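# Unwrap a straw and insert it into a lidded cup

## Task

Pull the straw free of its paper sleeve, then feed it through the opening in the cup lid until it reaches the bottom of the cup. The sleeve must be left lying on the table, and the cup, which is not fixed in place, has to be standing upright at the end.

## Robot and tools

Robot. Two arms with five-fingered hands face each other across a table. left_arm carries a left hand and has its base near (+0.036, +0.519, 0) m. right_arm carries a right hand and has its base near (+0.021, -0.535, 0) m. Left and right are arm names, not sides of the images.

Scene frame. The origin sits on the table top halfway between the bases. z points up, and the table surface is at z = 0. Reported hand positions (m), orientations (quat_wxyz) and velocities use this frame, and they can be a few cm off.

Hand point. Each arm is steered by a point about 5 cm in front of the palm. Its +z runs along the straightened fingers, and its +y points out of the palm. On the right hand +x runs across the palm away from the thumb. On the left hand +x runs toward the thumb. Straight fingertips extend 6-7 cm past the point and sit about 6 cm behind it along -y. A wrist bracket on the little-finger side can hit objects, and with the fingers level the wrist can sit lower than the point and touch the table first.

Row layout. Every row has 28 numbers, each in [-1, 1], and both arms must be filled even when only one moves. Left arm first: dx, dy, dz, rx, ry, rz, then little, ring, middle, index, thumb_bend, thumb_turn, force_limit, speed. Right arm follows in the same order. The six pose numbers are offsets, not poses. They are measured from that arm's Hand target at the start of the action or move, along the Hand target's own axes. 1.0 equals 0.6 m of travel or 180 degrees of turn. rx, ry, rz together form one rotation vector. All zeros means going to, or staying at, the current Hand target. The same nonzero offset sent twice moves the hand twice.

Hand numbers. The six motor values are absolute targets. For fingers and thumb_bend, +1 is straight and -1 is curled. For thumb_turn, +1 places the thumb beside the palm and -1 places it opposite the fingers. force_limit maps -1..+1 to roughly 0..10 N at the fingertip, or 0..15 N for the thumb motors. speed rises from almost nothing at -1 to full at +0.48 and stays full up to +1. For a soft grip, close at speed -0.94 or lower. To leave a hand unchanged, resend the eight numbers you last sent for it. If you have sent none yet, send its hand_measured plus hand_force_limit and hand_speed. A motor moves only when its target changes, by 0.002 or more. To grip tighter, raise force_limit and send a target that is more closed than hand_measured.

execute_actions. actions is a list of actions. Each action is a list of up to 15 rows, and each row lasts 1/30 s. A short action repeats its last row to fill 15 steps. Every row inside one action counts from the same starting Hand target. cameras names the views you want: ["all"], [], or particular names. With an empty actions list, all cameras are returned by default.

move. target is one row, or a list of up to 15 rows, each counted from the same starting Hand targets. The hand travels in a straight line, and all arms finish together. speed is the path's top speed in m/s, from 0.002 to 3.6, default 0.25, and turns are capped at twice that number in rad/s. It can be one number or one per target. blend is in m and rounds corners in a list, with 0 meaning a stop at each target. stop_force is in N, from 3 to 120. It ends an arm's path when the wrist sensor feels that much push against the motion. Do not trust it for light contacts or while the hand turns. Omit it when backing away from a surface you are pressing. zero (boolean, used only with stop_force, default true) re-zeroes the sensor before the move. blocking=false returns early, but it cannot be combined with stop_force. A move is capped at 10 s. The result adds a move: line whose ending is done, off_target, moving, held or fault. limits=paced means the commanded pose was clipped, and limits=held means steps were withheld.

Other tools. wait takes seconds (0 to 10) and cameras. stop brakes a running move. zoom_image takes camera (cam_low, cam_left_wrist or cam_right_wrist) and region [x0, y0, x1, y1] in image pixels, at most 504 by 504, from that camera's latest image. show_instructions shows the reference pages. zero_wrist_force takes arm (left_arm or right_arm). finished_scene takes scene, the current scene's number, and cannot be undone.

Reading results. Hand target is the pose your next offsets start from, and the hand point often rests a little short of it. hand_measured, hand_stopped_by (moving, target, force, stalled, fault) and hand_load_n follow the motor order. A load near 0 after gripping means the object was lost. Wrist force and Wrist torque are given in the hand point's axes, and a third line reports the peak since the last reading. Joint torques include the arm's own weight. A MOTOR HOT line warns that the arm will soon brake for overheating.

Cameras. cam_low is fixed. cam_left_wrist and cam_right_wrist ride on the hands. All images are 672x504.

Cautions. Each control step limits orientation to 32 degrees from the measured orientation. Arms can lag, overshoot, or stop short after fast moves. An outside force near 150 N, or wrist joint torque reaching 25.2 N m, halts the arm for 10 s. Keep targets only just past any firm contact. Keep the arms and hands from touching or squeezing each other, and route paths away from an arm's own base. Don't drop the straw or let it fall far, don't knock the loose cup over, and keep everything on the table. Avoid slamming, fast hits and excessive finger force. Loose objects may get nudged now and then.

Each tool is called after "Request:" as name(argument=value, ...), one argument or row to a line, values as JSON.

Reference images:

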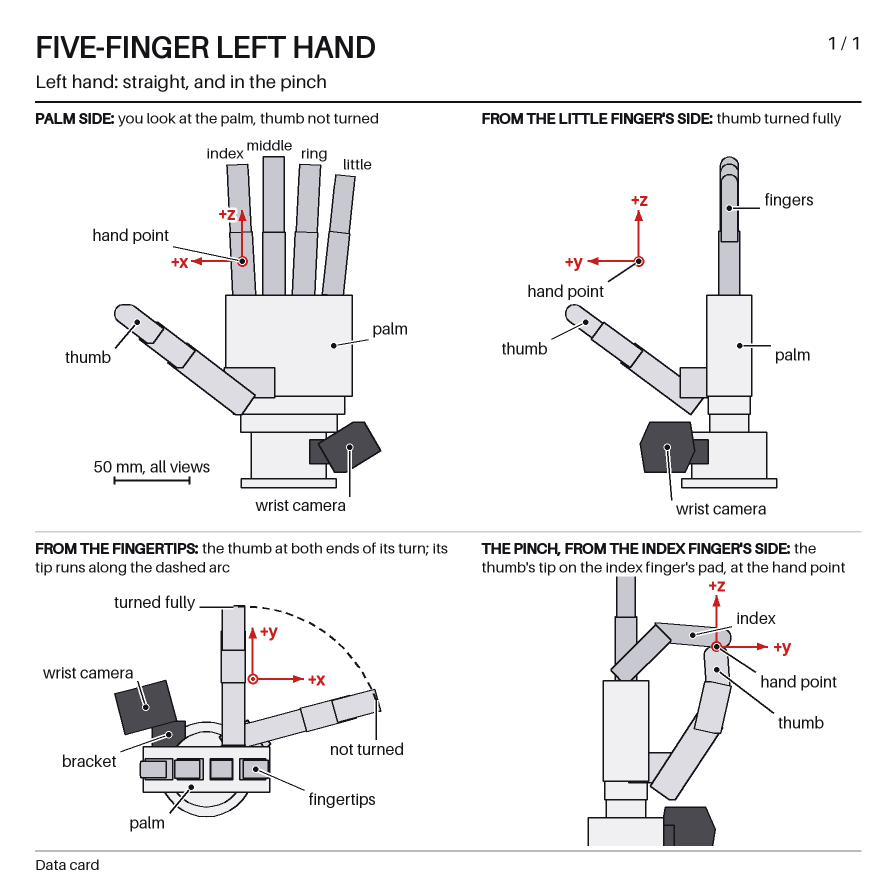

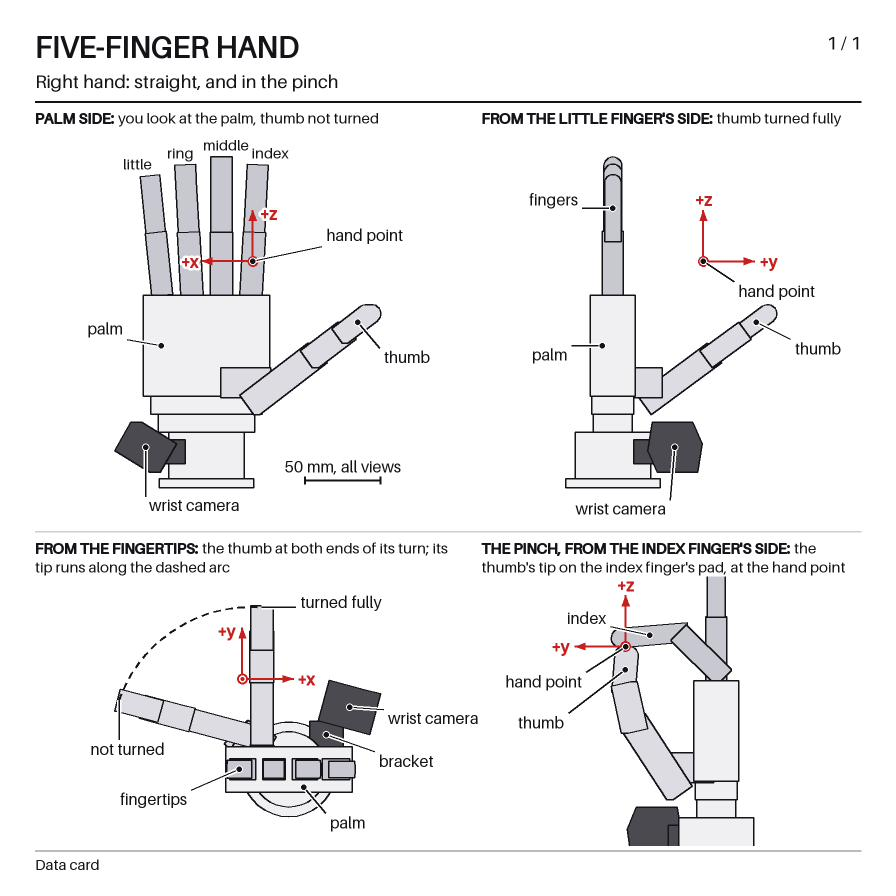

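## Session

Request:
execute_actions(
  actions=[],
)

Scene clock: 0.00 s.
left_arm: end_effector_position=(+0.4338, +0.5780, +0.1976) hand_measured=(+1.000, +1.000, +1.000, +1.000, +1.000, +1.000) hand_load_n=(+0.0, +0.0, +0.0, +0.0, +0.0, +0.0) hand_stopped_by=(target, target, target, target, target, target) hand_force_limit=0.00 hand_speed=-0.80 end_effector_quat_wxyz=(+0.037, +0.979, -0.202, +0.022) | right_arm: end_effector_position=(+0.2952, -0.1399, +0.1880) hand_measured=(+1.000, +1.000, +1.000, +1.000, +1.000, +1.000) hand_load_n=(+0.0, +0.0, +0.0, +0.0, +0.0, +0.0) hand_stopped_by=(target, target, target, target, target, target) hand_force_limit=0.00 hand_speed=-0.80 end_effector_quat_wxyz=(+0.695, -0.523, +0.460, -0.178)
Joint positions: left_arm=[5.392 -1.861 -1.623 1.882 -1.49 2.669] | right_arm=[-1.006 -1.851 2.545 -0.724 1.486 -2.668]
Joint velocities: within noise
Joint torques (N m): no reading
Wrist force (N): no reading
Wrist torque (N m): no reading
Wrist force, peak (N): no reading
Hand target: left_arm +0.4338, +0.5780, +0.1976; +0.037, +0.979, -0.202, +0.022 | right_arm +0.2952, -0.1399, +0.1880; +0.695, -0.523, +0.460, -0.178
camera_calibration:
cam_left_wrist: T_world_to_cam=[[0.598115, 0.800187, -0.0442662, -0.71215], [0.709581, -0.503098, 0.493343, -0.10202], [0.372496, -0.326486, -0.868708, 0.312461], [0, 0, 0, 1]] pos_world=[0.381949, 0.62054, 0.290244]
cam_right_wrist: T_world_to_cam=[[-0.140385, 0.224194, -0.96438, 0.257207], [-0.852188, 0.468509, 0.232969, 0.28538], [0.504051, 0.854539, 0.125284, 0.0607142], [0, 0, 0, 1]] pos_world=[0.248702, -0.24325, 0.173954]

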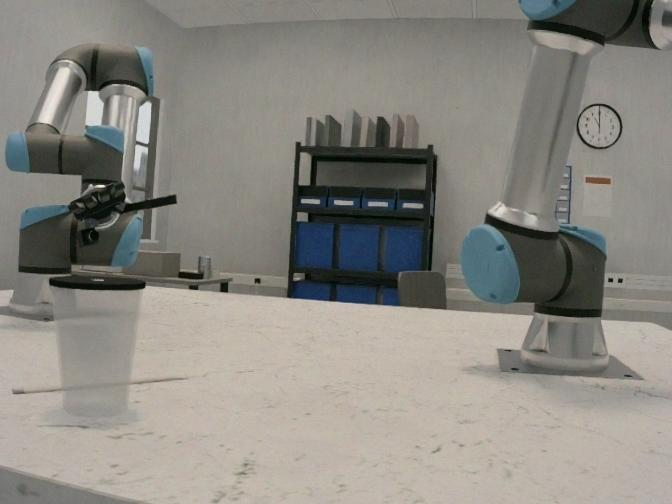

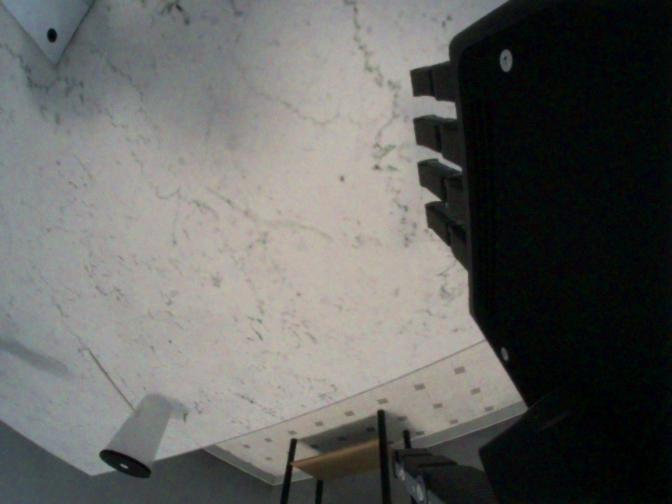

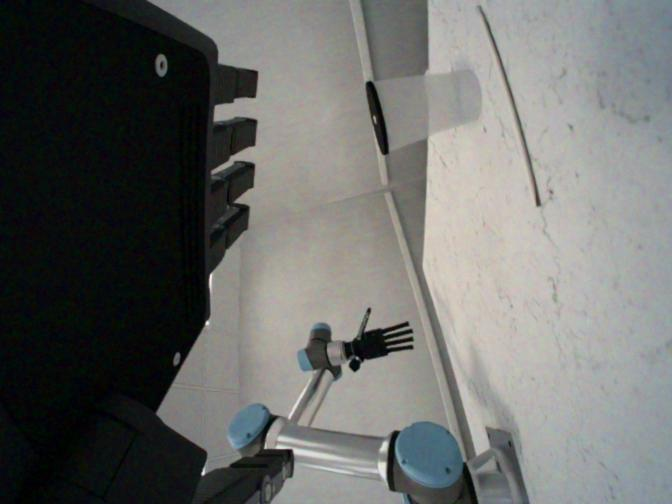

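Request:
zoom_image(
  camera="cam_right_wrist",
  region=[440, 0, 580, 220],
)

Request:
zoom_image(
  camera="cam_low",
  region=[0, 330, 220, 430],
)

Request:
zoom_image(
  camera="cam_left_wrist",
  region=[60, 330, 200, 490],
)

Scaled by 2.291 from the camera's 672x504 image, which has a finer 960x720 frame.

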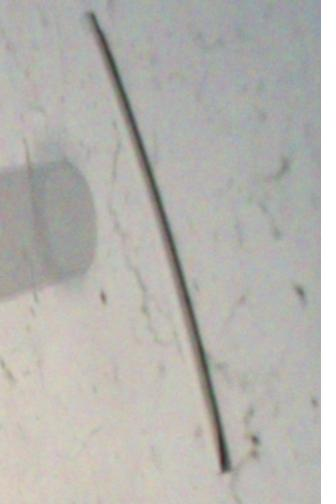

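Scaled by 2.291 from the camera's 672x504 image, which has a finer 960x720 frame.

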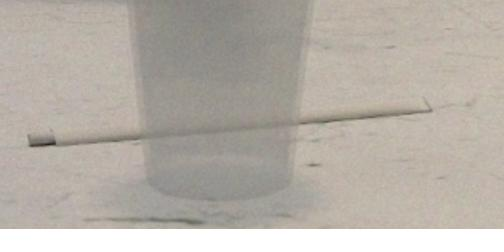

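Scaled by 3.150 from the camera's 672x504 image, which has a finer 960x720 frame.

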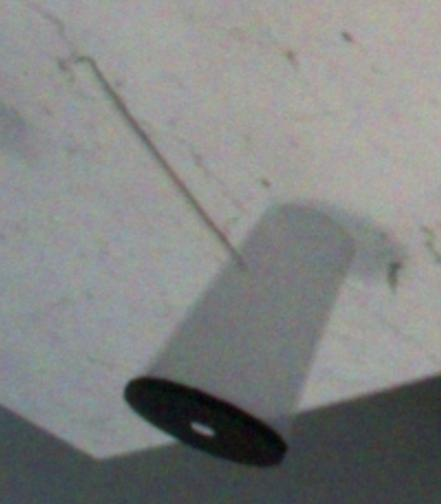

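Request:
move(
  target=[
    [0.18,0.4325,-0.032,0.067,-0.42,-0.86,-1,-1,-0.2,-0.25,0.5,-1,-0.2,0.3,0.407,-0.2575,0.29,-0.2255,-0.127,0.3353,-1,-1,-0.15,-1,0.58,-1,-0.2,0.3],
    [0.338,0.936,0.268,0.067,-0.42,-0.86,-1,-1,-0.2,-0.25,0.5,-1,-0.2,0.3,0.407,-0.2575,0.29,-0.2255,-0.127,0.3353,-1,-1,-0.15,-1,0.58,-1,-0.2,0.3],
  ],
  speed=0.35,
  cameras=["cam_left_wrist","cam_low"],
)

Scene clock: 45.67 s.
left_arm: end_effector_position=(+0.4019, -0.0291, +0.0850) hand_measured=(-1.000, -1.000, -0.200, -0.250, +0.500, -1.000) hand_load_n=(+0.0, +0.0, +0.0, +0.0, +0.0, +0.0) hand_stopped_by=(target, target, target, target, target, target) hand_force_limit=-0.20 hand_speed=0.30 end_effector_quat_wxyz=(-0.134, +0.255, +0.848, -0.445) | right_arm: end_effector_position=(+0.6003, -0.2801, +0.2198) hand_measured=(-1.000, -1.000, -0.150, -1.000, +0.580, -1.000) hand_load_n=(+0.0, +0.0, +0.5, +0.0, +0.0, -0.5) hand_stopped_by=(target, target, target, target, target, target) hand_force_limit=-0.20 hand_speed=0.30 end_effector_quat_wxyz=(+0.549, -0.446, +0.546, +0.449)
Joint positions: left_arm=[4.196 -2.573 -0.897 1.785 -0.608 -1.433] | right_arm=[-1.752 -0.909 1.48 -0.388 -0.033 -1.754]
Joint torques (N m): left_arm=[-7.46 43.46 29.67 -1.5 3.34 -0.82] | right_arm=[-6.46 -38.48 -27.74 -1.18 -1.79 1.34]
Wrist force (N): left_arm=[0.0 -0.3 -0.8] | right_arm=[-0.6 -1.9 0.4]
Wrist torque (N m): left_arm=[0.08 -0.04 -0.06] | right_arm=[-0.15 0.23 -0.14]
Wrist force, peak (N): left_arm=[1.2 -0.3 -2.6] | right_arm=[-0.2 -2.4 0.7]
Hand target: left_arm +0.4019, -0.0291, +0.0850; -0.134, +0.255, +0.848, -0.445 | right_arm +0.6003, -0.2802, +0.2198; +0.547, -0.448, +0.548, +0.448
Off the commanded pose: left_arm 0.000 m, 0 deg | right_arm 0.000 m, 0 deg.
move: done
camera_calibration:
cam_left_wrist: T_world_to_cam=[[-0.495077, -0.329455, 0.803964, 0.122098], [-0.469749, 0.879915, 0.0713098, 0.220707], [-0.730913, -0.342358, -0.590387, 0.44761], [0, 0, 0, 1]] pos_world=[0.491289, -0.000734824, 0.150362]
Images, in order (width x height): cam_low 672x504, cam_left_wrist 672x504.

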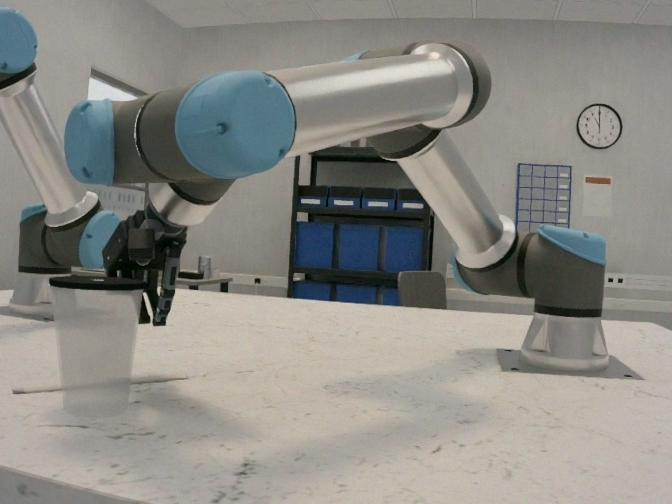

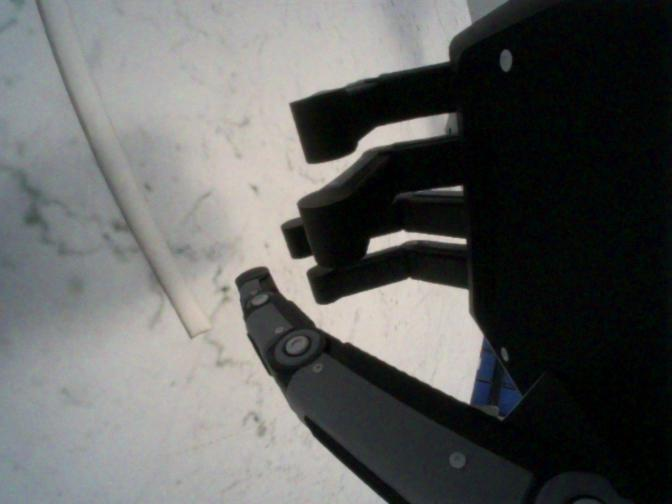

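Request:
execute_actions(
  actions=[],
)

Request:
zoom_image(
  camera="cam_low",
  region=[40, 230, 400, 470],
)

Request:
zoom_image(
  camera="cam_left_wrist",
  region=[0, 100, 400, 400],
)

Scene clock: 68.33 s.
left_arm: end_effector_position=(+0.4019, -0.0291, +0.0850) hand_measured=(-1.000, -1.000, -0.200, -0.250, +0.500, -1.000) hand_load_n=(+0.0, +0.0, +0.0, +0.0, +0.0, +0.0) hand_stopped_by=(target, target, target, target, target, target) hand_force_limit=-0.20 hand_speed=0.30 end_effector_quat_wxyz=(-0.134, +0.255, +0.848, -0.445) | right_arm: end_effector_position=(+0.6003, -0.2801, +0.2198) hand_measured=(-1.000, -1.000, -0.150, -1.000, +0.580, -1.000) hand_load_n=(+0.0, +0.0, +0.0, +0.0, +0.5, +0.0) hand_stopped_by=(target, target, target, target, target, target) hand_force_limit=-0.20 hand_speed=0.30 end_effector_quat_wxyz=(+0.549, -0.446, +0.546, +0.449)
Joint positions: left_arm=[4.196 -2.573 -0.897 1.785 -0.608 -1.433] | right_arm=[-1.752 -0.909 1.48 -0.389 -0.033 -1.753]
Joint velocities: within noise
Joint torques (N m): left_arm=[-7.56 43.34 28.12 -1.31 3.26 1.5] | right_arm=[-6.27 -39.71 -27.43 -1.33 0.98 2.18]
Wrist force (N): left_arm=[0.1 -0.4 -0.6] | right_arm=[-0.5 -2.0 0.5]
Wrist torque (N m): left_arm=[0.07 -0.05 -0.05] | right_arm=[-0.17 0.22 -0.15]
Wrist force, peak (N): left_arm=[0.2 -0.7 -1.2] | right_arm=[-0.7 -2.1 0.7]
Hand target: left_arm +0.4019, -0.0291, +0.0850; -0.134, +0.255, +0.848, -0.445 | right_arm +0.6003, -0.2802, +0.2198; +0.547, -0.448, +0.548, +0.448
Off the commanded pose: left_arm 0.000 m, 0 deg | right_arm 0.000 m, 0 deg.
camera_calibration:
cam_left_wrist: T_world_to_cam=[[-0.495077, -0.329455, 0.803964, 0.122098], [-0.469749, 0.879915, 0.0713098, 0.220707], [-0.730913, -0.342358, -0.590387, 0.44761], [0, 0, 0, 1]] pos_world=[0.491289, -0.000734824, 0.150362]
cam_right_wrist: T_world_to_cam=[[-0.962932, 0.178537, -0.202206, 0.675668], [-0.25837, -0.395066, 0.881571, -0.13724], [0.077508, 0.901137, 0.42655, 0.225595], [0, 0, 0, 1]] pos_world=[0.597678, -0.378142, 0.161384]

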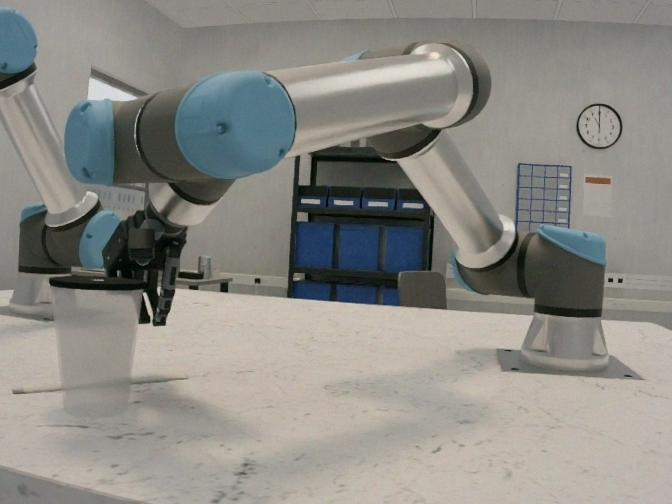

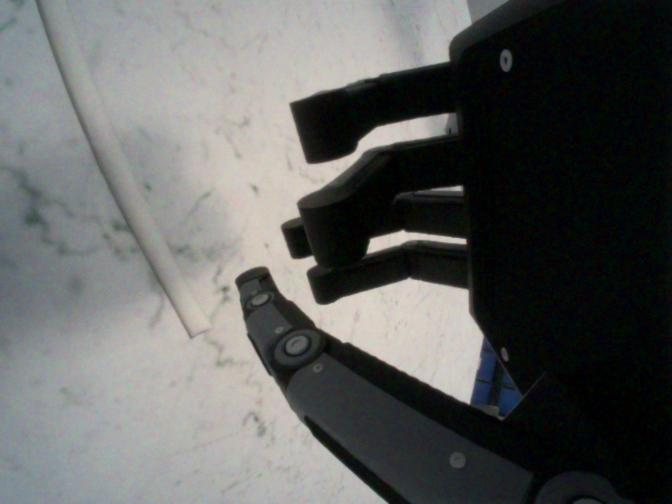

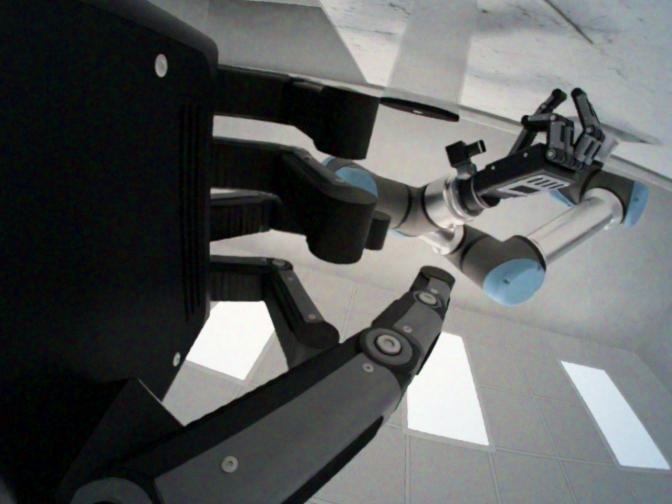

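Scaled by 1.400 from the camera's 672x504 image, which has a finer 960x720 frame.

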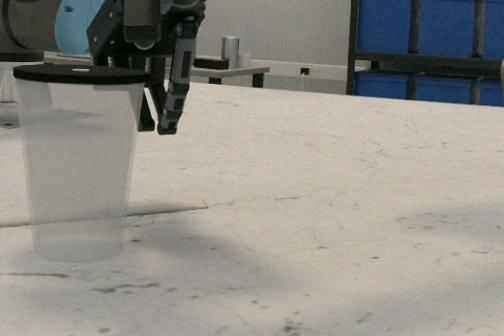

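Scaled by 1.260 from the camera's 672x504 image, which has a finer 960x720 frame.

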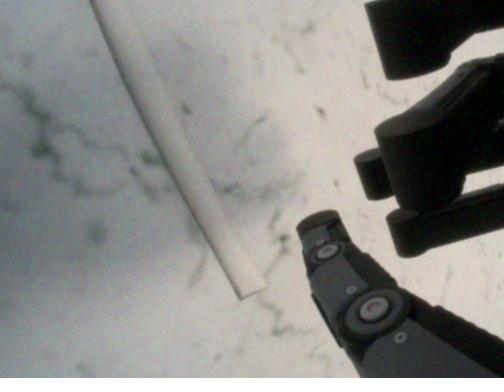

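Request:
move(
  target=[0.0293,0.0623,-0.0017,0,0,0,-1,-1,-0.2,-0.25,0.5,-1,-0.2,0.3,0,0,0,0,0,0,-1,-1,-0.15,-1,0.58,-1,-0.2,0.3],
  speed=0.12,
  cameras=["cam_low","cam_left_wrist"],
)

Request:
zoom_image(
  camera="cam_left_wrist",
  region=[100, 100, 500, 400],
)

Scene clock: 86.77 s.
left_arm: end_effector_position=(+0.3994, -0.0010, +0.0549) hand_measured=(-1.000, -1.000, -0.200, -0.250, +0.500, -1.000) hand_load_n=(+0.0, +0.0, +0.0, +0.0, +0.0, +0.0) hand_stopped_by=(target, target, target, target, target, target) hand_force_limit=-0.20 hand_speed=0.30 end_effector_quat_wxyz=(-0.134, +0.255, +0.848, -0.445) | right_arm: end_effector_position=(+0.6003, -0.2801, +0.2198) hand_measured=(-1.000, -1.000, -0.150, -1.000, +0.580, -1.000) hand_load_n=(+0.0, +0.0, +0.0, +0.0, +0.0, +0.0) hand_stopped_by=(target, target, target, target, target, target) hand_force_limit=-0.20 hand_speed=0.30 end_effector_quat_wxyz=(+0.549, -0.446, +0.546, +0.449)
Joint positions: left_arm=[4.234 -2.555 -1.03 1.846 -0.613 -1.368] | right_arm=[-1.752 -0.909 1.48 -0.389 -0.033 -1.753]
Joint torques (N m): left_arm=[-3.77 42.63 12.73 -3.76 3.33 0.13] | right_arm=[-5.06 -39.79 -28.47 -1.19 1.02 2.02]
Wrist force (N): left_arm=[-0.3 -0.6 -0.7] | right_arm=[-0.6 -1.9 0.3]
Wrist torque (N m): left_arm=[0.06 0.01 -0.03] | right_arm=[-0.15 0.23 -0.15]
Wrist force, peak (N): left_arm=[-0.5 -1.3 -0.7] | right_arm=[-0.7 -2.1 0.4]
Hand target: left_arm +0.3993, -0.0010, +0.0548; -0.134, +0.255, +0.848, -0.445 | right_arm +0.6003, -0.2801, +0.2198; +0.549, -0.446, +0.546, +0.449
Off the commanded pose: left_arm 0.000 m, 0 deg | right_arm 0.000 m, 0 deg.
move: done
camera_calibration:
cam_left_wrist: T_world_to_cam=[[-0.495282, -0.329516, 0.803813, 0.154438], [-0.469812, 0.879889, 0.0712204, 0.196996], [-0.730734, -0.342367, -0.590603, 0.437572], [0, 0, 0, 1]] pos_world=[0.48879, 0.0273654, 0.120262]
Images, in order (width x height): cam_low 672x504, cam_left_wrist 672x504.

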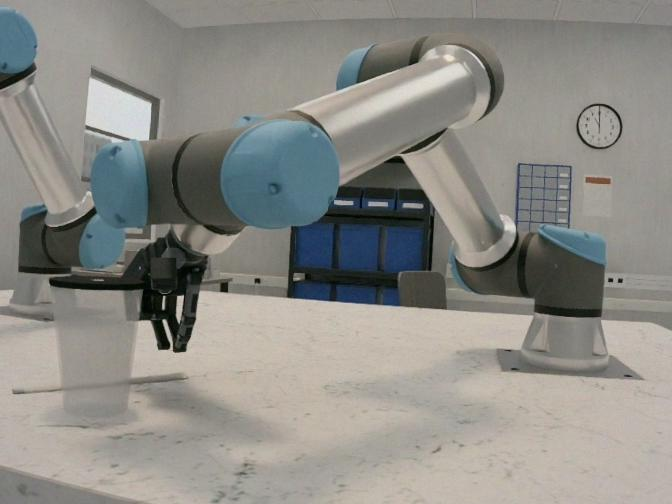

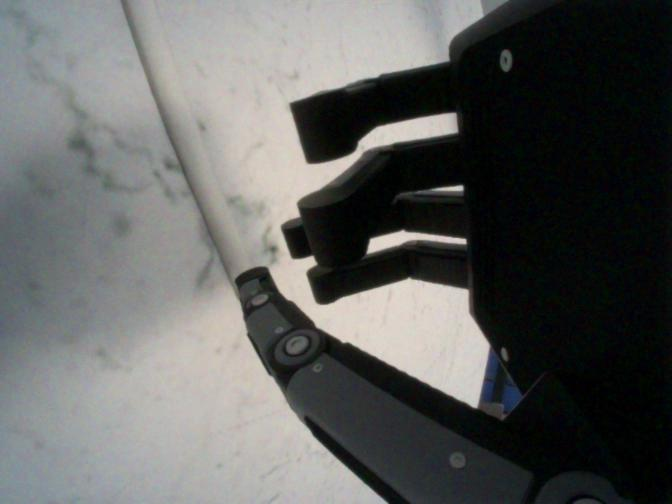

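Scaled by 1.260 from the camera's 672x504 image, which has a finer 960x720 frame.

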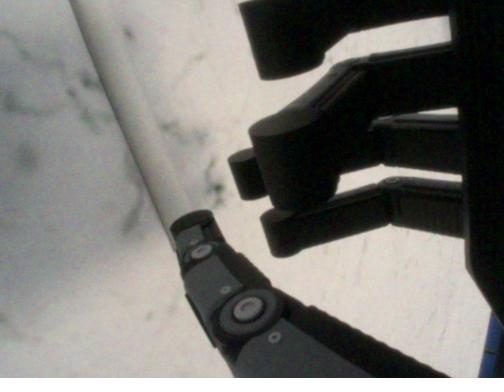

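Request:
move(
  target=[0.0,0.0341,0.0239,0,0,0,-1,-1,-0.2,-0.25,0.5,-1,-0.2,0.3,0,0,0,0,0,0,-1,-1,-0.15,-1,0.58,-1,-0.2,0.3],
  speed=0.06,
  cameras=["cam_low","cam_left_wrist"],
)

Request:
zoom_image(
  camera="cam_left_wrist",
  region=[100, 100, 500, 400],
)

Request:
zoom_image(
  camera="cam_low",
  region=[40, 230, 300, 430],
)

Scene clock: 92.33 s.
left_arm: end_effector_position=(+0.3991, -0.0012, +0.0297) hand_measured=(-1.000, -1.000, -0.200, -0.250, +0.500, -1.000) hand_load_n=(+0.0, +0.0, +0.0, +0.0, +0.5, +0.0) hand_stopped_by=(target, target, target, target, target, target) hand_force_limit=-0.20 hand_speed=0.30 end_effector_quat_wxyz=(-0.135, +0.255, +0.848, -0.445) | right_arm: end_effector_position=(+0.6003, -0.2801, +0.2198) hand_measured=(-1.000, -1.000, -0.150, -1.000, +0.580, -1.000) hand_load_n=(+0.0, +0.0, +0.0, +0.0, +0.0, -0.5) hand_stopped_by=(target, target, target, target, target, target) hand_force_limit=-0.20 hand_speed=0.30 end_effector_quat_wxyz=(+0.549, -0.446, +0.546, +0.449)
Joint positions: left_arm=[4.233 -2.585 -1.04 1.887 -0.613 -1.368] | right_arm=[-1.752 -0.909 1.48 -0.389 -0.033 -1.753]
Joint torques (N m): left_arm=[-7.23 58.14 21.34 -4.83 3.12 -1.33] | right_arm=[-4.77 -39.97 -28.24 -1.1 1.29 2.1]
Wrist force (N): left_arm=[-0.1 -0.6 -0.9] | right_arm=[-0.5 -1.8 0.5]
Wrist torque (N m): left_arm=[0.07 -0.02 -0.02] | right_arm=[-0.14 0.22 -0.14]
Wrist force, peak (N): left_arm=[0.0 -1.3 -1.2] | right_arm=[-0.6 -2.2 0.3]
Hand target: left_arm +0.3992, -0.0012, +0.0298; -0.134, +0.255, +0.848, -0.445 | right_arm +0.6003, -0.2801, +0.2198; +0.549, -0.446, +0.546, +0.449
Off the commanded pose: left_arm 0.000 m, 0 deg | right_arm 0.000 m, 0 deg.
move: done
camera_calibration:
cam_left_wrist: T_world_to_cam=[[-0.494931, -0.329564, 0.804009, 0.174373], [-0.469726, 0.87991, 0.0715232, 0.198712], [-0.731028, -0.342265, -0.5903, 0.422619], [0, 0, 0, 1]] pos_world=[0.488588, 0.0272656, 0.0950619]
Images, in order (width x height): cam_low 672x504, cam_left_wrist 672x504.

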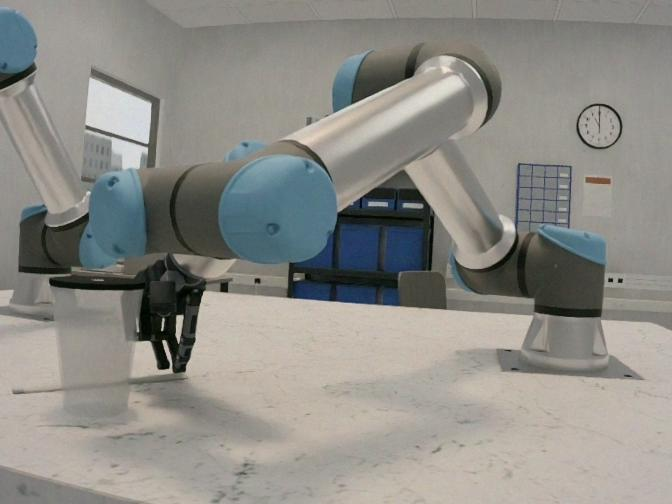

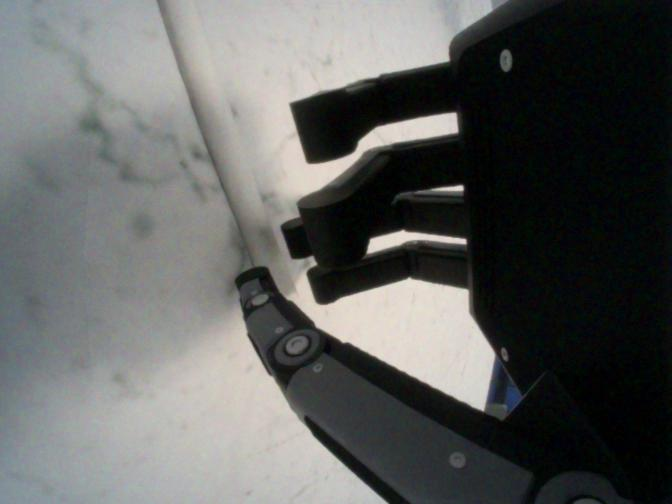

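Scaled by 1.260 from the camera's 672x504 image, which has a finer 960x720 frame.

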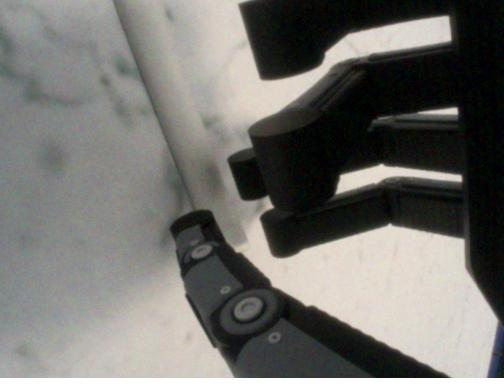

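Scaled by 1.938 from the camera's 672x504 image, which has a finer 960x720 frame.

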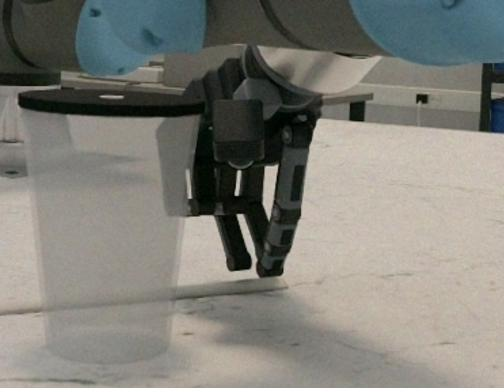

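Request:
move(
  target=[0.0,0.0226,0.0158,0,0,0,-1,-1,-0.2,-0.25,0.5,-1,-0.2,0.3,0,0,0,0,0,0,-1,-1,-0.15,-1,0.58,-1,-0.2,0.3],
  speed=0.015,
  stop_force=3,
  cameras=["cam_low","cam_left_wrist"],
)

Request:
zoom_image(
  camera="cam_left_wrist",
  region=[100, 100, 500, 400],
)

Request:
zoom_image(
  camera="cam_low",
  region=[100, 330, 240, 430],
)

Scene clock: 98.73 s.
left_arm: end_effector_position=(+0.3991, -0.0013, +0.0178) hand_measured=(-1.000, -1.000, -0.200, -0.250, +0.500, -1.000) hand_load_n=(+0.0, +0.0, -1.0, +0.0, +0.0, +0.0) hand_stopped_by=(target, target, target, target, target, target) hand_force_limit=-0.20 hand_speed=0.30 end_effector_quat_wxyz=(-0.134, +0.255, +0.848, -0.445) | right_arm: end_effector_position=(+0.6003, -0.2801, +0.2198) hand_measured=(-1.000, -1.000, -0.150, -1.000, +0.580, -1.000) hand_load_n=(+0.0, +0.0, +0.0, +0.0, +0.0, +0.0) hand_stopped_by=(target, target, target, target, target, target) hand_force_limit=-0.20 hand_speed=0.30 end_effector_quat_wxyz=(+0.549, -0.446, +0.546, +0.449)
Joint positions: left_arm=[4.233 -2.601 -1.043 1.905 -0.613 -1.368] | right_arm=[-1.752 -0.909 1.48 -0.389 -0.033 -1.753]
Joint torques (N m): left_arm=[5.9 58 22.74 -4.5 -1.31 0.07] | right_arm=[-6.63 -41.25 -29.18 -0.81 0.83 1.96]
Wrist force (N): left_arm=[-0.7 -2.3 -1.7] | right_arm=[-0.6 -1.8 0.3]
Wrist torque (N m): left_arm=[0.07 -0.07 0.05] | right_arm=[-0.12 0.23 -0.15]
Wrist force, peak (N): left_arm=[-0.4 -11.8 -4.6] | right_arm=[-0.6 -2.1 0.5]
Hand target: left_arm +0.3992, -0.0013, +0.0179; -0.134, +0.255, +0.848, -0.445 (not the last commanded pose) | right_arm +0.6003, -0.2801, +0.2198; +0.549, -0.446, +0.546, +0.449
Off the commanded pose: left_arm 0.005 m, 0 deg | right_arm 0.000 m, 0 deg.
move: contact (left_arm)
camera_calibration:
cam_left_wrist: T_world_to_cam=[[-0.495101, -0.329467, 0.803945, 0.183993], [-0.469685, 0.879945, 0.071362, 0.199644], [-0.730938, -0.342269, -0.590407, 0.415526], [0, 0, 0, 1]] pos_world=[0.488589, 0.0271653, 0.0831619]
Images, in order (width x height): cam_low 672x504, cam_left_wrist 672x504.

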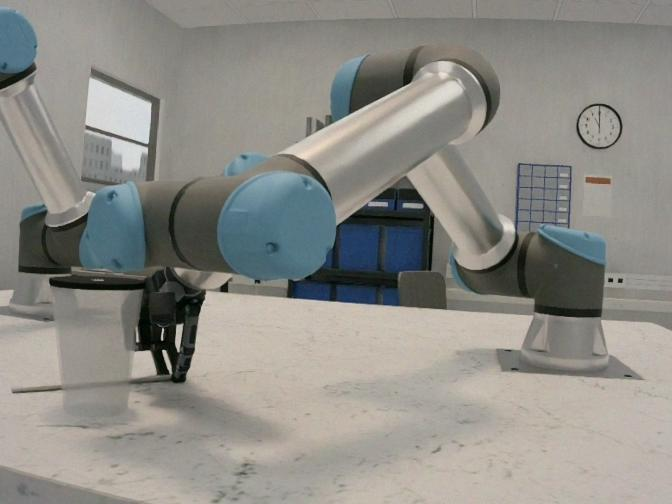

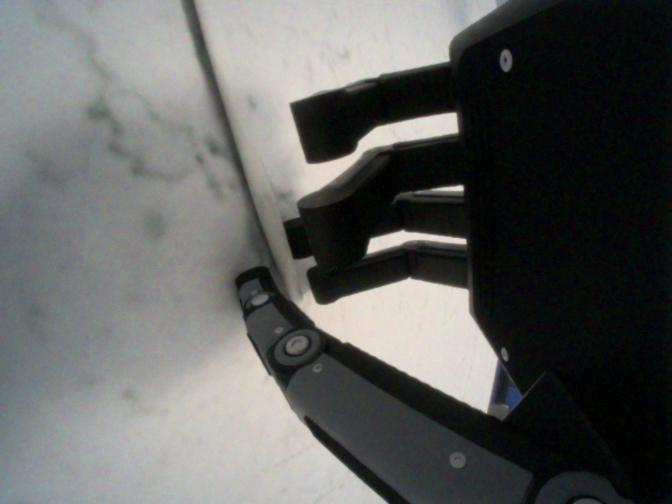

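Scaled by 1.260 from the camera's 672x504 image, which has a finer 960x720 frame.

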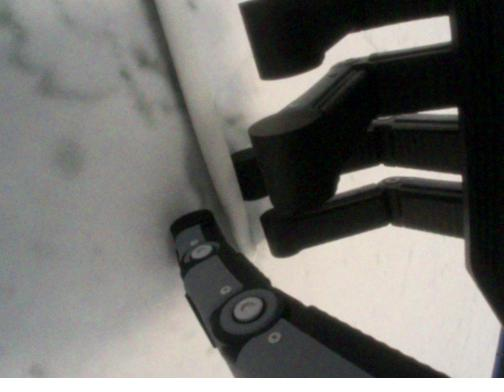

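Scaled by 3.600 from the camera's 672x504 image, which has a finer 960x720 frame.

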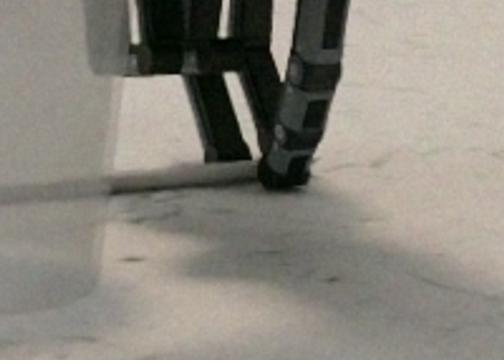

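Request:
move(
  target=[0,0,0,0,0,0,-1,-1,-0.45,-0.5,0.2,-1,0,-0.9,0,0,0,0,0,0,-1,-1,-0.15,-1,0.58,-1,-0.2,0.3],
  cameras=["cam_left_wrist"],
)

Request:
zoom_image(
  camera="cam_left_wrist",
  region=[100, 100, 500, 400],
)

Scene clock: 102.17 s.
left_arm: end_effector_position=(+0.3992, -0.0013, +0.0178) hand_measured=(-1.000, -1.000, -0.392, -0.500, +0.396, -1.000) hand_load_n=(+0.0, +0.0, +7.5, +0.0, +7.0, +0.5) hand_stopped_by=(target, target, force, target, force, target) hand_force_limit=0.00 hand_speed=-0.90 end_effector_quat_wxyz=(-0.134, +0.255, +0.848, -0.445) | right_arm: end_effector_position=(+0.6003, -0.2801, +0.2198) hand_measured=(-1.000, -1.000, -0.150, -1.000, +0.580, -1.000) hand_load_n=(+0.0, +0.0, +0.0, +0.0, +0.0, -0.5) hand_stopped_by=(target, target, target, target, target, target) hand_force_limit=-0.20 hand_speed=0.30 end_effector_quat_wxyz=(+0.549, -0.446, +0.546, +0.449)
Joint positions: left_arm=[4.233 -2.601 -1.043 1.905 -0.613 -1.368] | right_arm=[-1.752 -0.909 1.48 -0.389 -0.033 -1.753]
Joint torques (N m): left_arm=[7.65 58.46 24.39 -4.18 0.31 1.48] | right_arm=[-5.42 -40.39 -28.69 -1.03 1.21 2.05]
Wrist force (N): left_arm=[-0.3 -0.4 -0.6] | right_arm=[-0.7 -1.6 0.5]
Wrist torque (N m): left_arm=[0.09 0.01 -0.03] | right_arm=[-0.12 0.25 -0.15]
Wrist force, peak (N): left_arm=[-0.8 -2.6 -2.0] | right_arm=[-0.6 -2.1 0.4]
Hand target: left_arm +0.3992, -0.0013, +0.0179; -0.134, +0.255, +0.848, -0.445 | right_arm +0.6003, -0.2801, +0.2198; +0.549, -0.446, +0.546, +0.449
Off the commanded pose: left_arm 0.000 m, 0 deg | right_arm 0.000 m, 0 deg.
move: done
camera_calibration:
cam_left_wrist: T_world_to_cam=[[-0.495077, -0.329455, 0.803964, 0.18398], [-0.469749, 0.879915, 0.0713098, 0.199681], [-0.730913, -0.342358, -0.590387, 0.415514], [0, 0, 0, 1]] pos_world=[0.488589, 0.0271652, 0.0831618]
Images, in order (width x height): cam_left_wrist 672x504.

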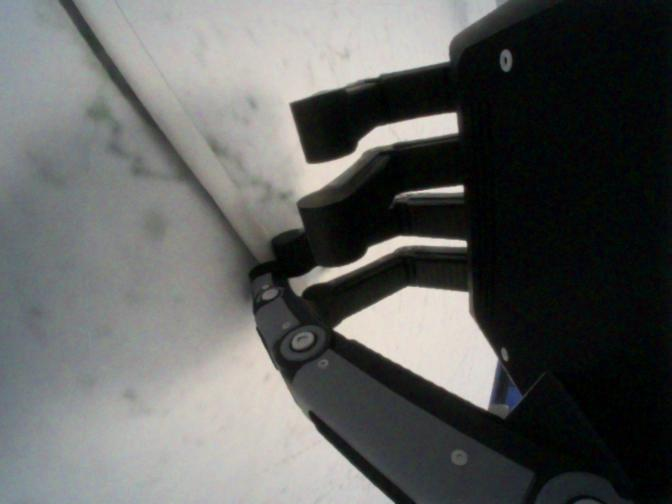

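Scaled by 1.260 from the camera's 672x504 image, which has a finer 960x720 frame.

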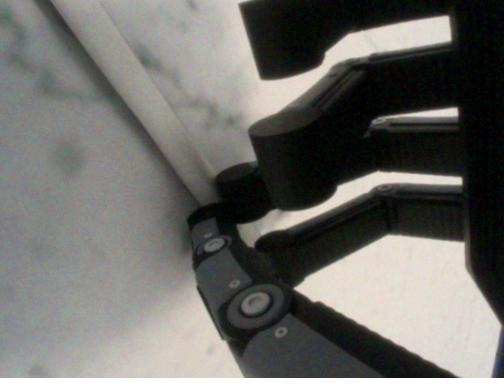

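Request:
wait(
  seconds=0,
  cameras=["cam_low"],
)

Request:
zoom_image(
  camera="cam_low",
  region=[0, 250, 240, 430],
)

Scene clock: 105.23 s.
left_arm: end_effector_position=(+0.3992, -0.0013, +0.0178) hand_measured=(-1.000, -1.000, -0.392, -0.500, +0.396, -1.000) hand_load_n=(+0.0, +0.0, +8.0, +0.0, +7.0, +0.5) hand_stopped_by=(target, target, force, target, force, target) hand_force_limit=0.00 hand_speed=-0.90 end_effector_quat_wxyz=(-0.134, +0.255, +0.848, -0.445) | right_arm: end_effector_position=(+0.6003, -0.2801, +0.2198) hand_measured=(-1.000, -1.000, -0.150, -1.000, +0.580, -1.000) hand_load_n=(+0.0, +0.0, +0.0, +0.0, +0.0, -0.5) hand_stopped_by=(target, target, target, target, target, target) hand_force_limit=-0.20 hand_speed=0.30 end_effector_quat_wxyz=(+0.549, -0.446, +0.546, +0.449)
Joint positions: left_arm=[4.233 -2.601 -1.043 1.905 -0.613 -1.368] | right_arm=[-1.752 -0.909 1.48 -0.389 -0.033 -1.753]
Joint torques (N m): left_arm=[5.8 57.74 24.82 -3.95 1.91 1.51] | right_arm=[-4.89 -39.81 -27.09 -1.03 1.06 1.84]
Wrist force (N): left_arm=[0.0 -0.8 -0.6] | right_arm=[-0.6 -1.8 0.3]
Wrist torque (N m): left_arm=[0.03 -0.04 -0.01] | right_arm=[-0.12 0.23 -0.15]
Wrist force, peak (N): left_arm=[-0.2 -0.9 -1.1] | right_arm=[-0.7 -2.0 0.7]
Hand target: left_arm +0.3992, -0.0013, +0.0179; -0.134, +0.255, +0.848, -0.445 | right_arm +0.6003, -0.2801, +0.2198; +0.549, -0.446, +0.546, +0.449
Off the commanded pose: left_arm 0.000 m, 0 deg | right_arm 0.000 m, 0 deg.
Images, in order (width x height): cam_low 672x504.

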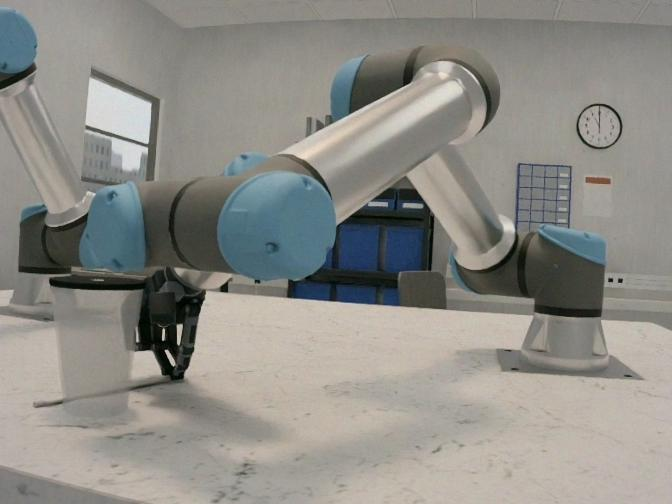

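Scaled by 2.100 from the camera's 672x504 image, which has a finer 960x720 frame.

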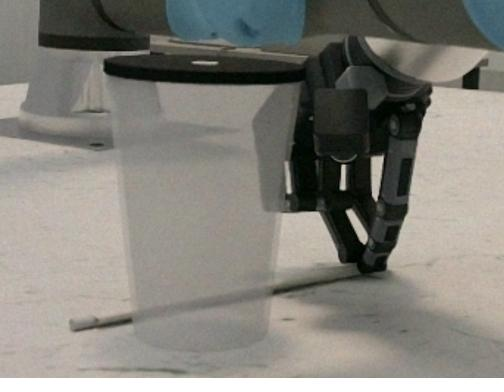

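Request:
move(
  target=[
    [-0.0148,-0.0627,0.0547,0,0.034,0.024,-1,-1,-0.45,-0.5,0.2,-1,0,-0.9,0,0,0,0,0,0,-1,-1,-0.15,-1,0.58,-1,-0.2,0.3],
    [-0.0058,-0.2605,-0.064,0,0.0687,0.0481,-1,-1,-0.45,-0.5,0.2,-1,0,-0.9,0,0,0,0,0,0,-1,-1,-0.15,-1,0.58,-1,-0.2,0.3],
  ],
  speed=0.12,
  blend=[0.01,0],
  cameras=["all"],
)

Request:
zoom_image(
  camera="cam_low",
  region=[0, 130, 340, 380],
)

Scene clock: 116.93 s.
left_arm: end_effector_position=(+0.3707, -0.0509, +0.1683) hand_measured=(-1.000, -1.000, -0.392, -0.500, +0.396, -1.000) hand_load_n=(+0.0, +0.0, +7.5, +0.0, +7.0, +0.5) hand_stopped_by=(target, target, force, target, force, target) hand_force_limit=0.00 hand_speed=-0.90 end_effector_quat_wxyz=(-0.191, +0.364, +0.807, -0.424) | right_arm: end_effector_position=(+0.6003, -0.2801, +0.2198) hand_measured=(-1.000, -1.000, -0.150, -1.000, +0.580, -1.000) hand_load_n=(+0.0, +0.0, +0.0, +0.0, +0.0, +0.0) hand_stopped_by=(target, target, target, target, target, target) hand_force_limit=-0.20 hand_speed=0.30 end_effector_quat_wxyz=(+0.549, -0.446, +0.546, +0.449)
Joint positions: left_arm=[4.118 -2.635 -0.619 1.322 -0.652 -1.126] | right_arm=[-1.752 -0.909 1.48 -0.389 -0.033 -1.753]
Joint torques (N m): left_arm=[8.37 53.22 16.12 -4.75 3.07 -0.24] | right_arm=[-6.56 -41.52 -27.4 -0.96 1.18 1.87]
Wrist force (N): left_arm=[0.7 -0.2 -0.5] | right_arm=[-0.5 -2.0 0.5]
Wrist torque (N m): left_arm=[0.10 -0.13 0.01] | right_arm=[-0.18 0.21 -0.15]
Wrist force, peak (N): left_arm=[-0.1 -1.5 -1.3] | right_arm=[-0.7 -2.1 0.7]
Hand target: left_arm +0.3707, -0.0508, +0.1683; -0.191, +0.364, +0.807, -0.424 | right_arm +0.6003, -0.2801, +0.2198; +0.549, -0.446, +0.546, +0.449
Off the commanded pose: left_arm 0.000 m, 0 deg | right_arm 0.000 m, 0 deg.
move: done
camera_calibration:
cam_left_wrist: T_world_to_cam=[[-0.565033, -0.18789, 0.80339, 0.0658295], [-0.224408, 0.972014, 0.0694972, 0.133259], [-0.793964, -0.141019, -0.591384, 0.500368], [0, 0, 0, 1]] pos_world=[0.464374, -0.0465993, 0.233762]
cam_right_wrist: T_world_to_cam=[[-0.962932, 0.178537, -0.202206, 0.675668], [-0.25837, -0.395066, 0.881571, -0.13724], [0.077508, 0.901137, 0.42655, 0.225595], [0, 0, 0, 1]] pos_world=[0.597678, -0.378142, 0.161384]

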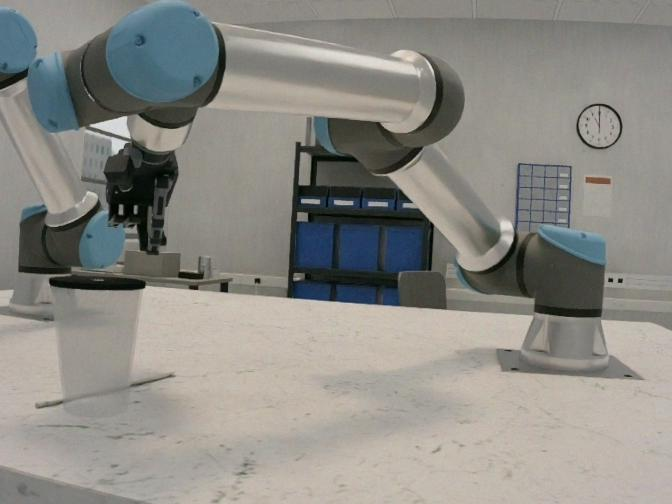

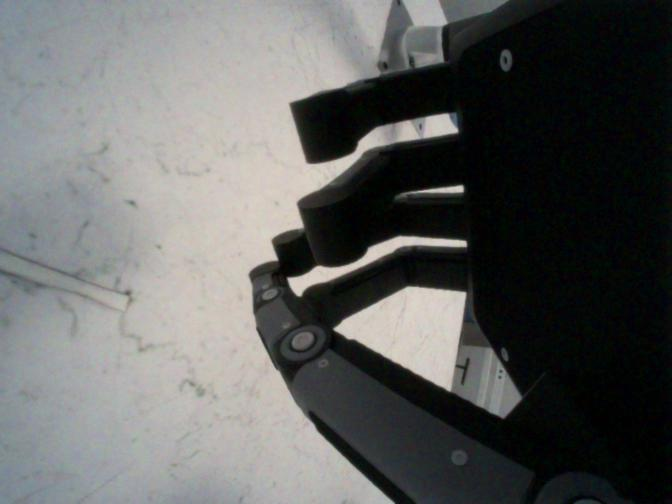

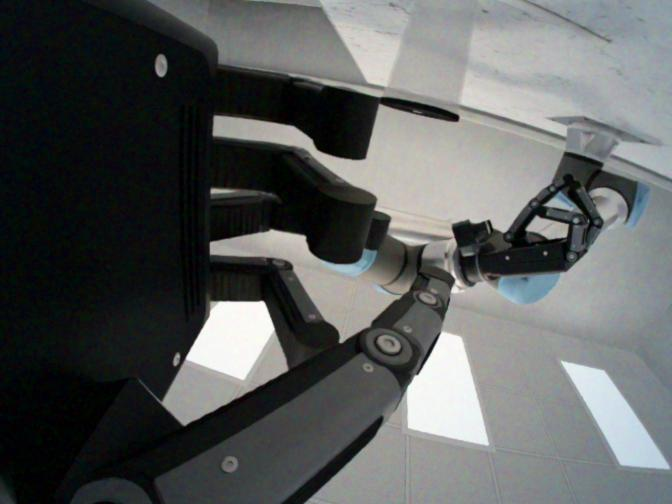

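Scaled by 1.482 from the camera's 672x504 image, which has a finer 960x720 frame.

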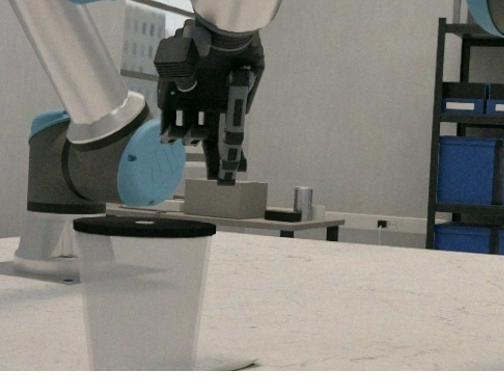

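Request:
move(
  target=[
    [-0.0038,0.0415,-0.0593,0,-0.1538,-0.1078,-1,-1,-0.2,-0.25,0.48,-1,-0.2,0.3,0,0,0,0,0,0,-1,-1,-0.15,-1,0.58,-1,-0.2,0.3],
    [-0.0038,0.1957,0.0488,0,-0.1538,-0.1078,-1,-1,-0.2,-0.25,0.48,-1,-0.2,0.3,0,0,0,0,0,0,-1,-1,-0.15,-1,0.58,-1,-0.2,0.3],
  ],
  speed=0.15,
  blend=[0.01,0],
  cameras=["cam_low","cam_left_wrist"],
)

Request:
zoom_image(
  camera="cam_low",
  region=[0, 250, 240, 430],
)

Scene clock: 137.87 s.
left_arm: end_effector_position=(+0.4041, -0.0245, +0.0551) hand_measured=(-1.000, -1.000, -0.200, -0.250, +0.480, -1.000) hand_load_n=(+0.0, +0.0, +0.0, +0.0, -0.5, +0.0) hand_stopped_by=(target, target, target, target, target, target) hand_force_limit=-0.20 hand_speed=0.30 end_effector_quat_wxyz=(-0.061, +0.113, +0.878, -0.461) | right_arm: end_effector_position=(+0.6003, -0.2801, +0.2198) hand_measured=(-1.000, -1.000, -0.150, -1.000, +0.580, -1.000) hand_load_n=(+0.0, +0.0, +0.0, +0.0, +0.0, +0.0) hand_stopped_by=(target, target, target, target, target, target) hand_force_limit=-0.20 hand_speed=0.30 end_effector_quat_wxyz=(+0.549, -0.446, +0.546, +0.449)
Joint positions: left_arm=[4.214 -2.401 -1.193 2.339 -0.64 -1.962] | right_arm=[-1.752 -0.909 1.48 -0.389 -0.033 -1.753]
Joint torques (N m): left_arm=[-5.66 42.65 26.18 -1.48 -1.14 0.1] | right_arm=[-5.38 -41.78 -27.34 -1.12 1.21 2.01]
Wrist force (N): left_arm=[0.1 -0.5 -0.8] | right_arm=[-0.7 -1.9 0.7]
Wrist torque (N m): left_arm=[0.05 -0.06 0.01] | right_arm=[-0.17 0.24 -0.16]
Wrist force, peak (N): left_arm=[0.1 -1.4 -1.3] | right_arm=[-0.6 -2.1 0.4]
Hand target: left_arm +0.4042, -0.0245, +0.0550; -0.061, +0.113, +0.878, -0.461 | right_arm +0.6003, -0.2801, +0.2198; +0.549, -0.446, +0.546, +0.449
Off the commanded pose: left_arm 0.000 m, 0 deg | right_arm 0.000 m, 0 deg.
move: done
camera_calibration:
cam_left_wrist: T_world_to_cam=[[-0.36113, -0.472189, 0.804128, 0.0911527], [-0.727017, 0.682585, 0.0743183, 0.318716], [-0.583978, -0.557777, -0.589792, 0.368518], [0, 0, 0, 1]] pos_world=[0.479837, 0.0310409, 0.120364]
Images, in order (width x height): cam_low 672x504, cam_left_wrist 672x504.

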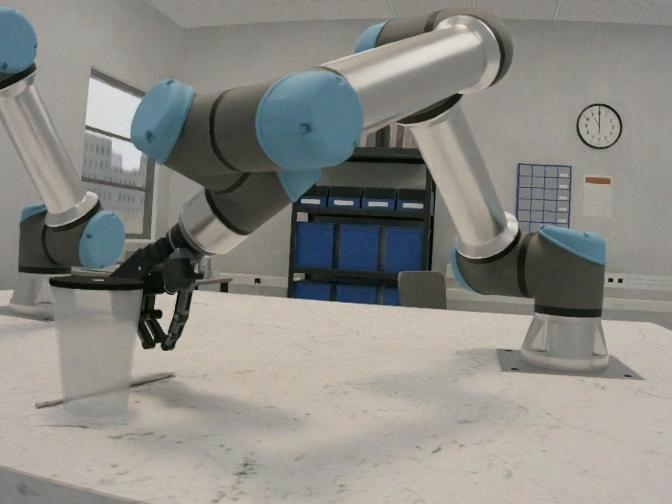

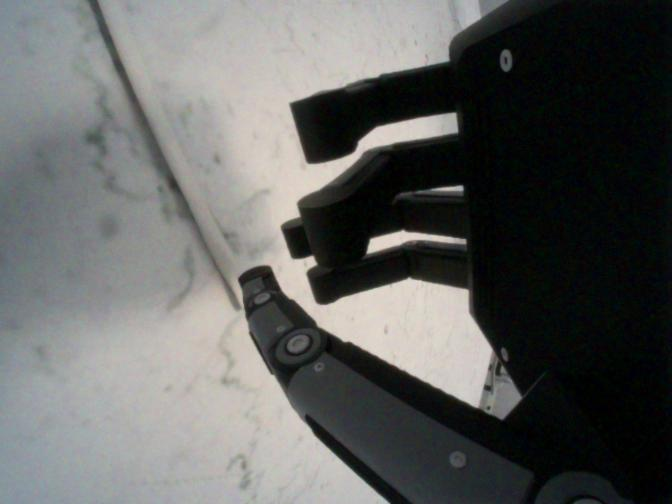

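Scaled by 2.100 from the camera's 672x504 image, which has a finer 960x720 frame.

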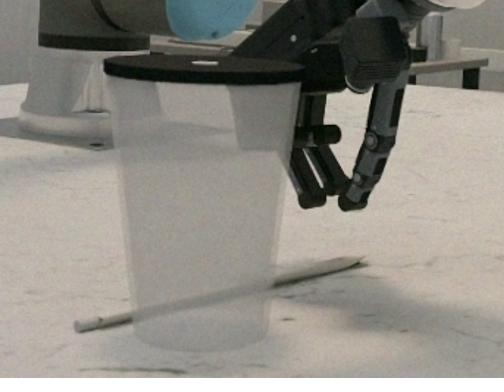

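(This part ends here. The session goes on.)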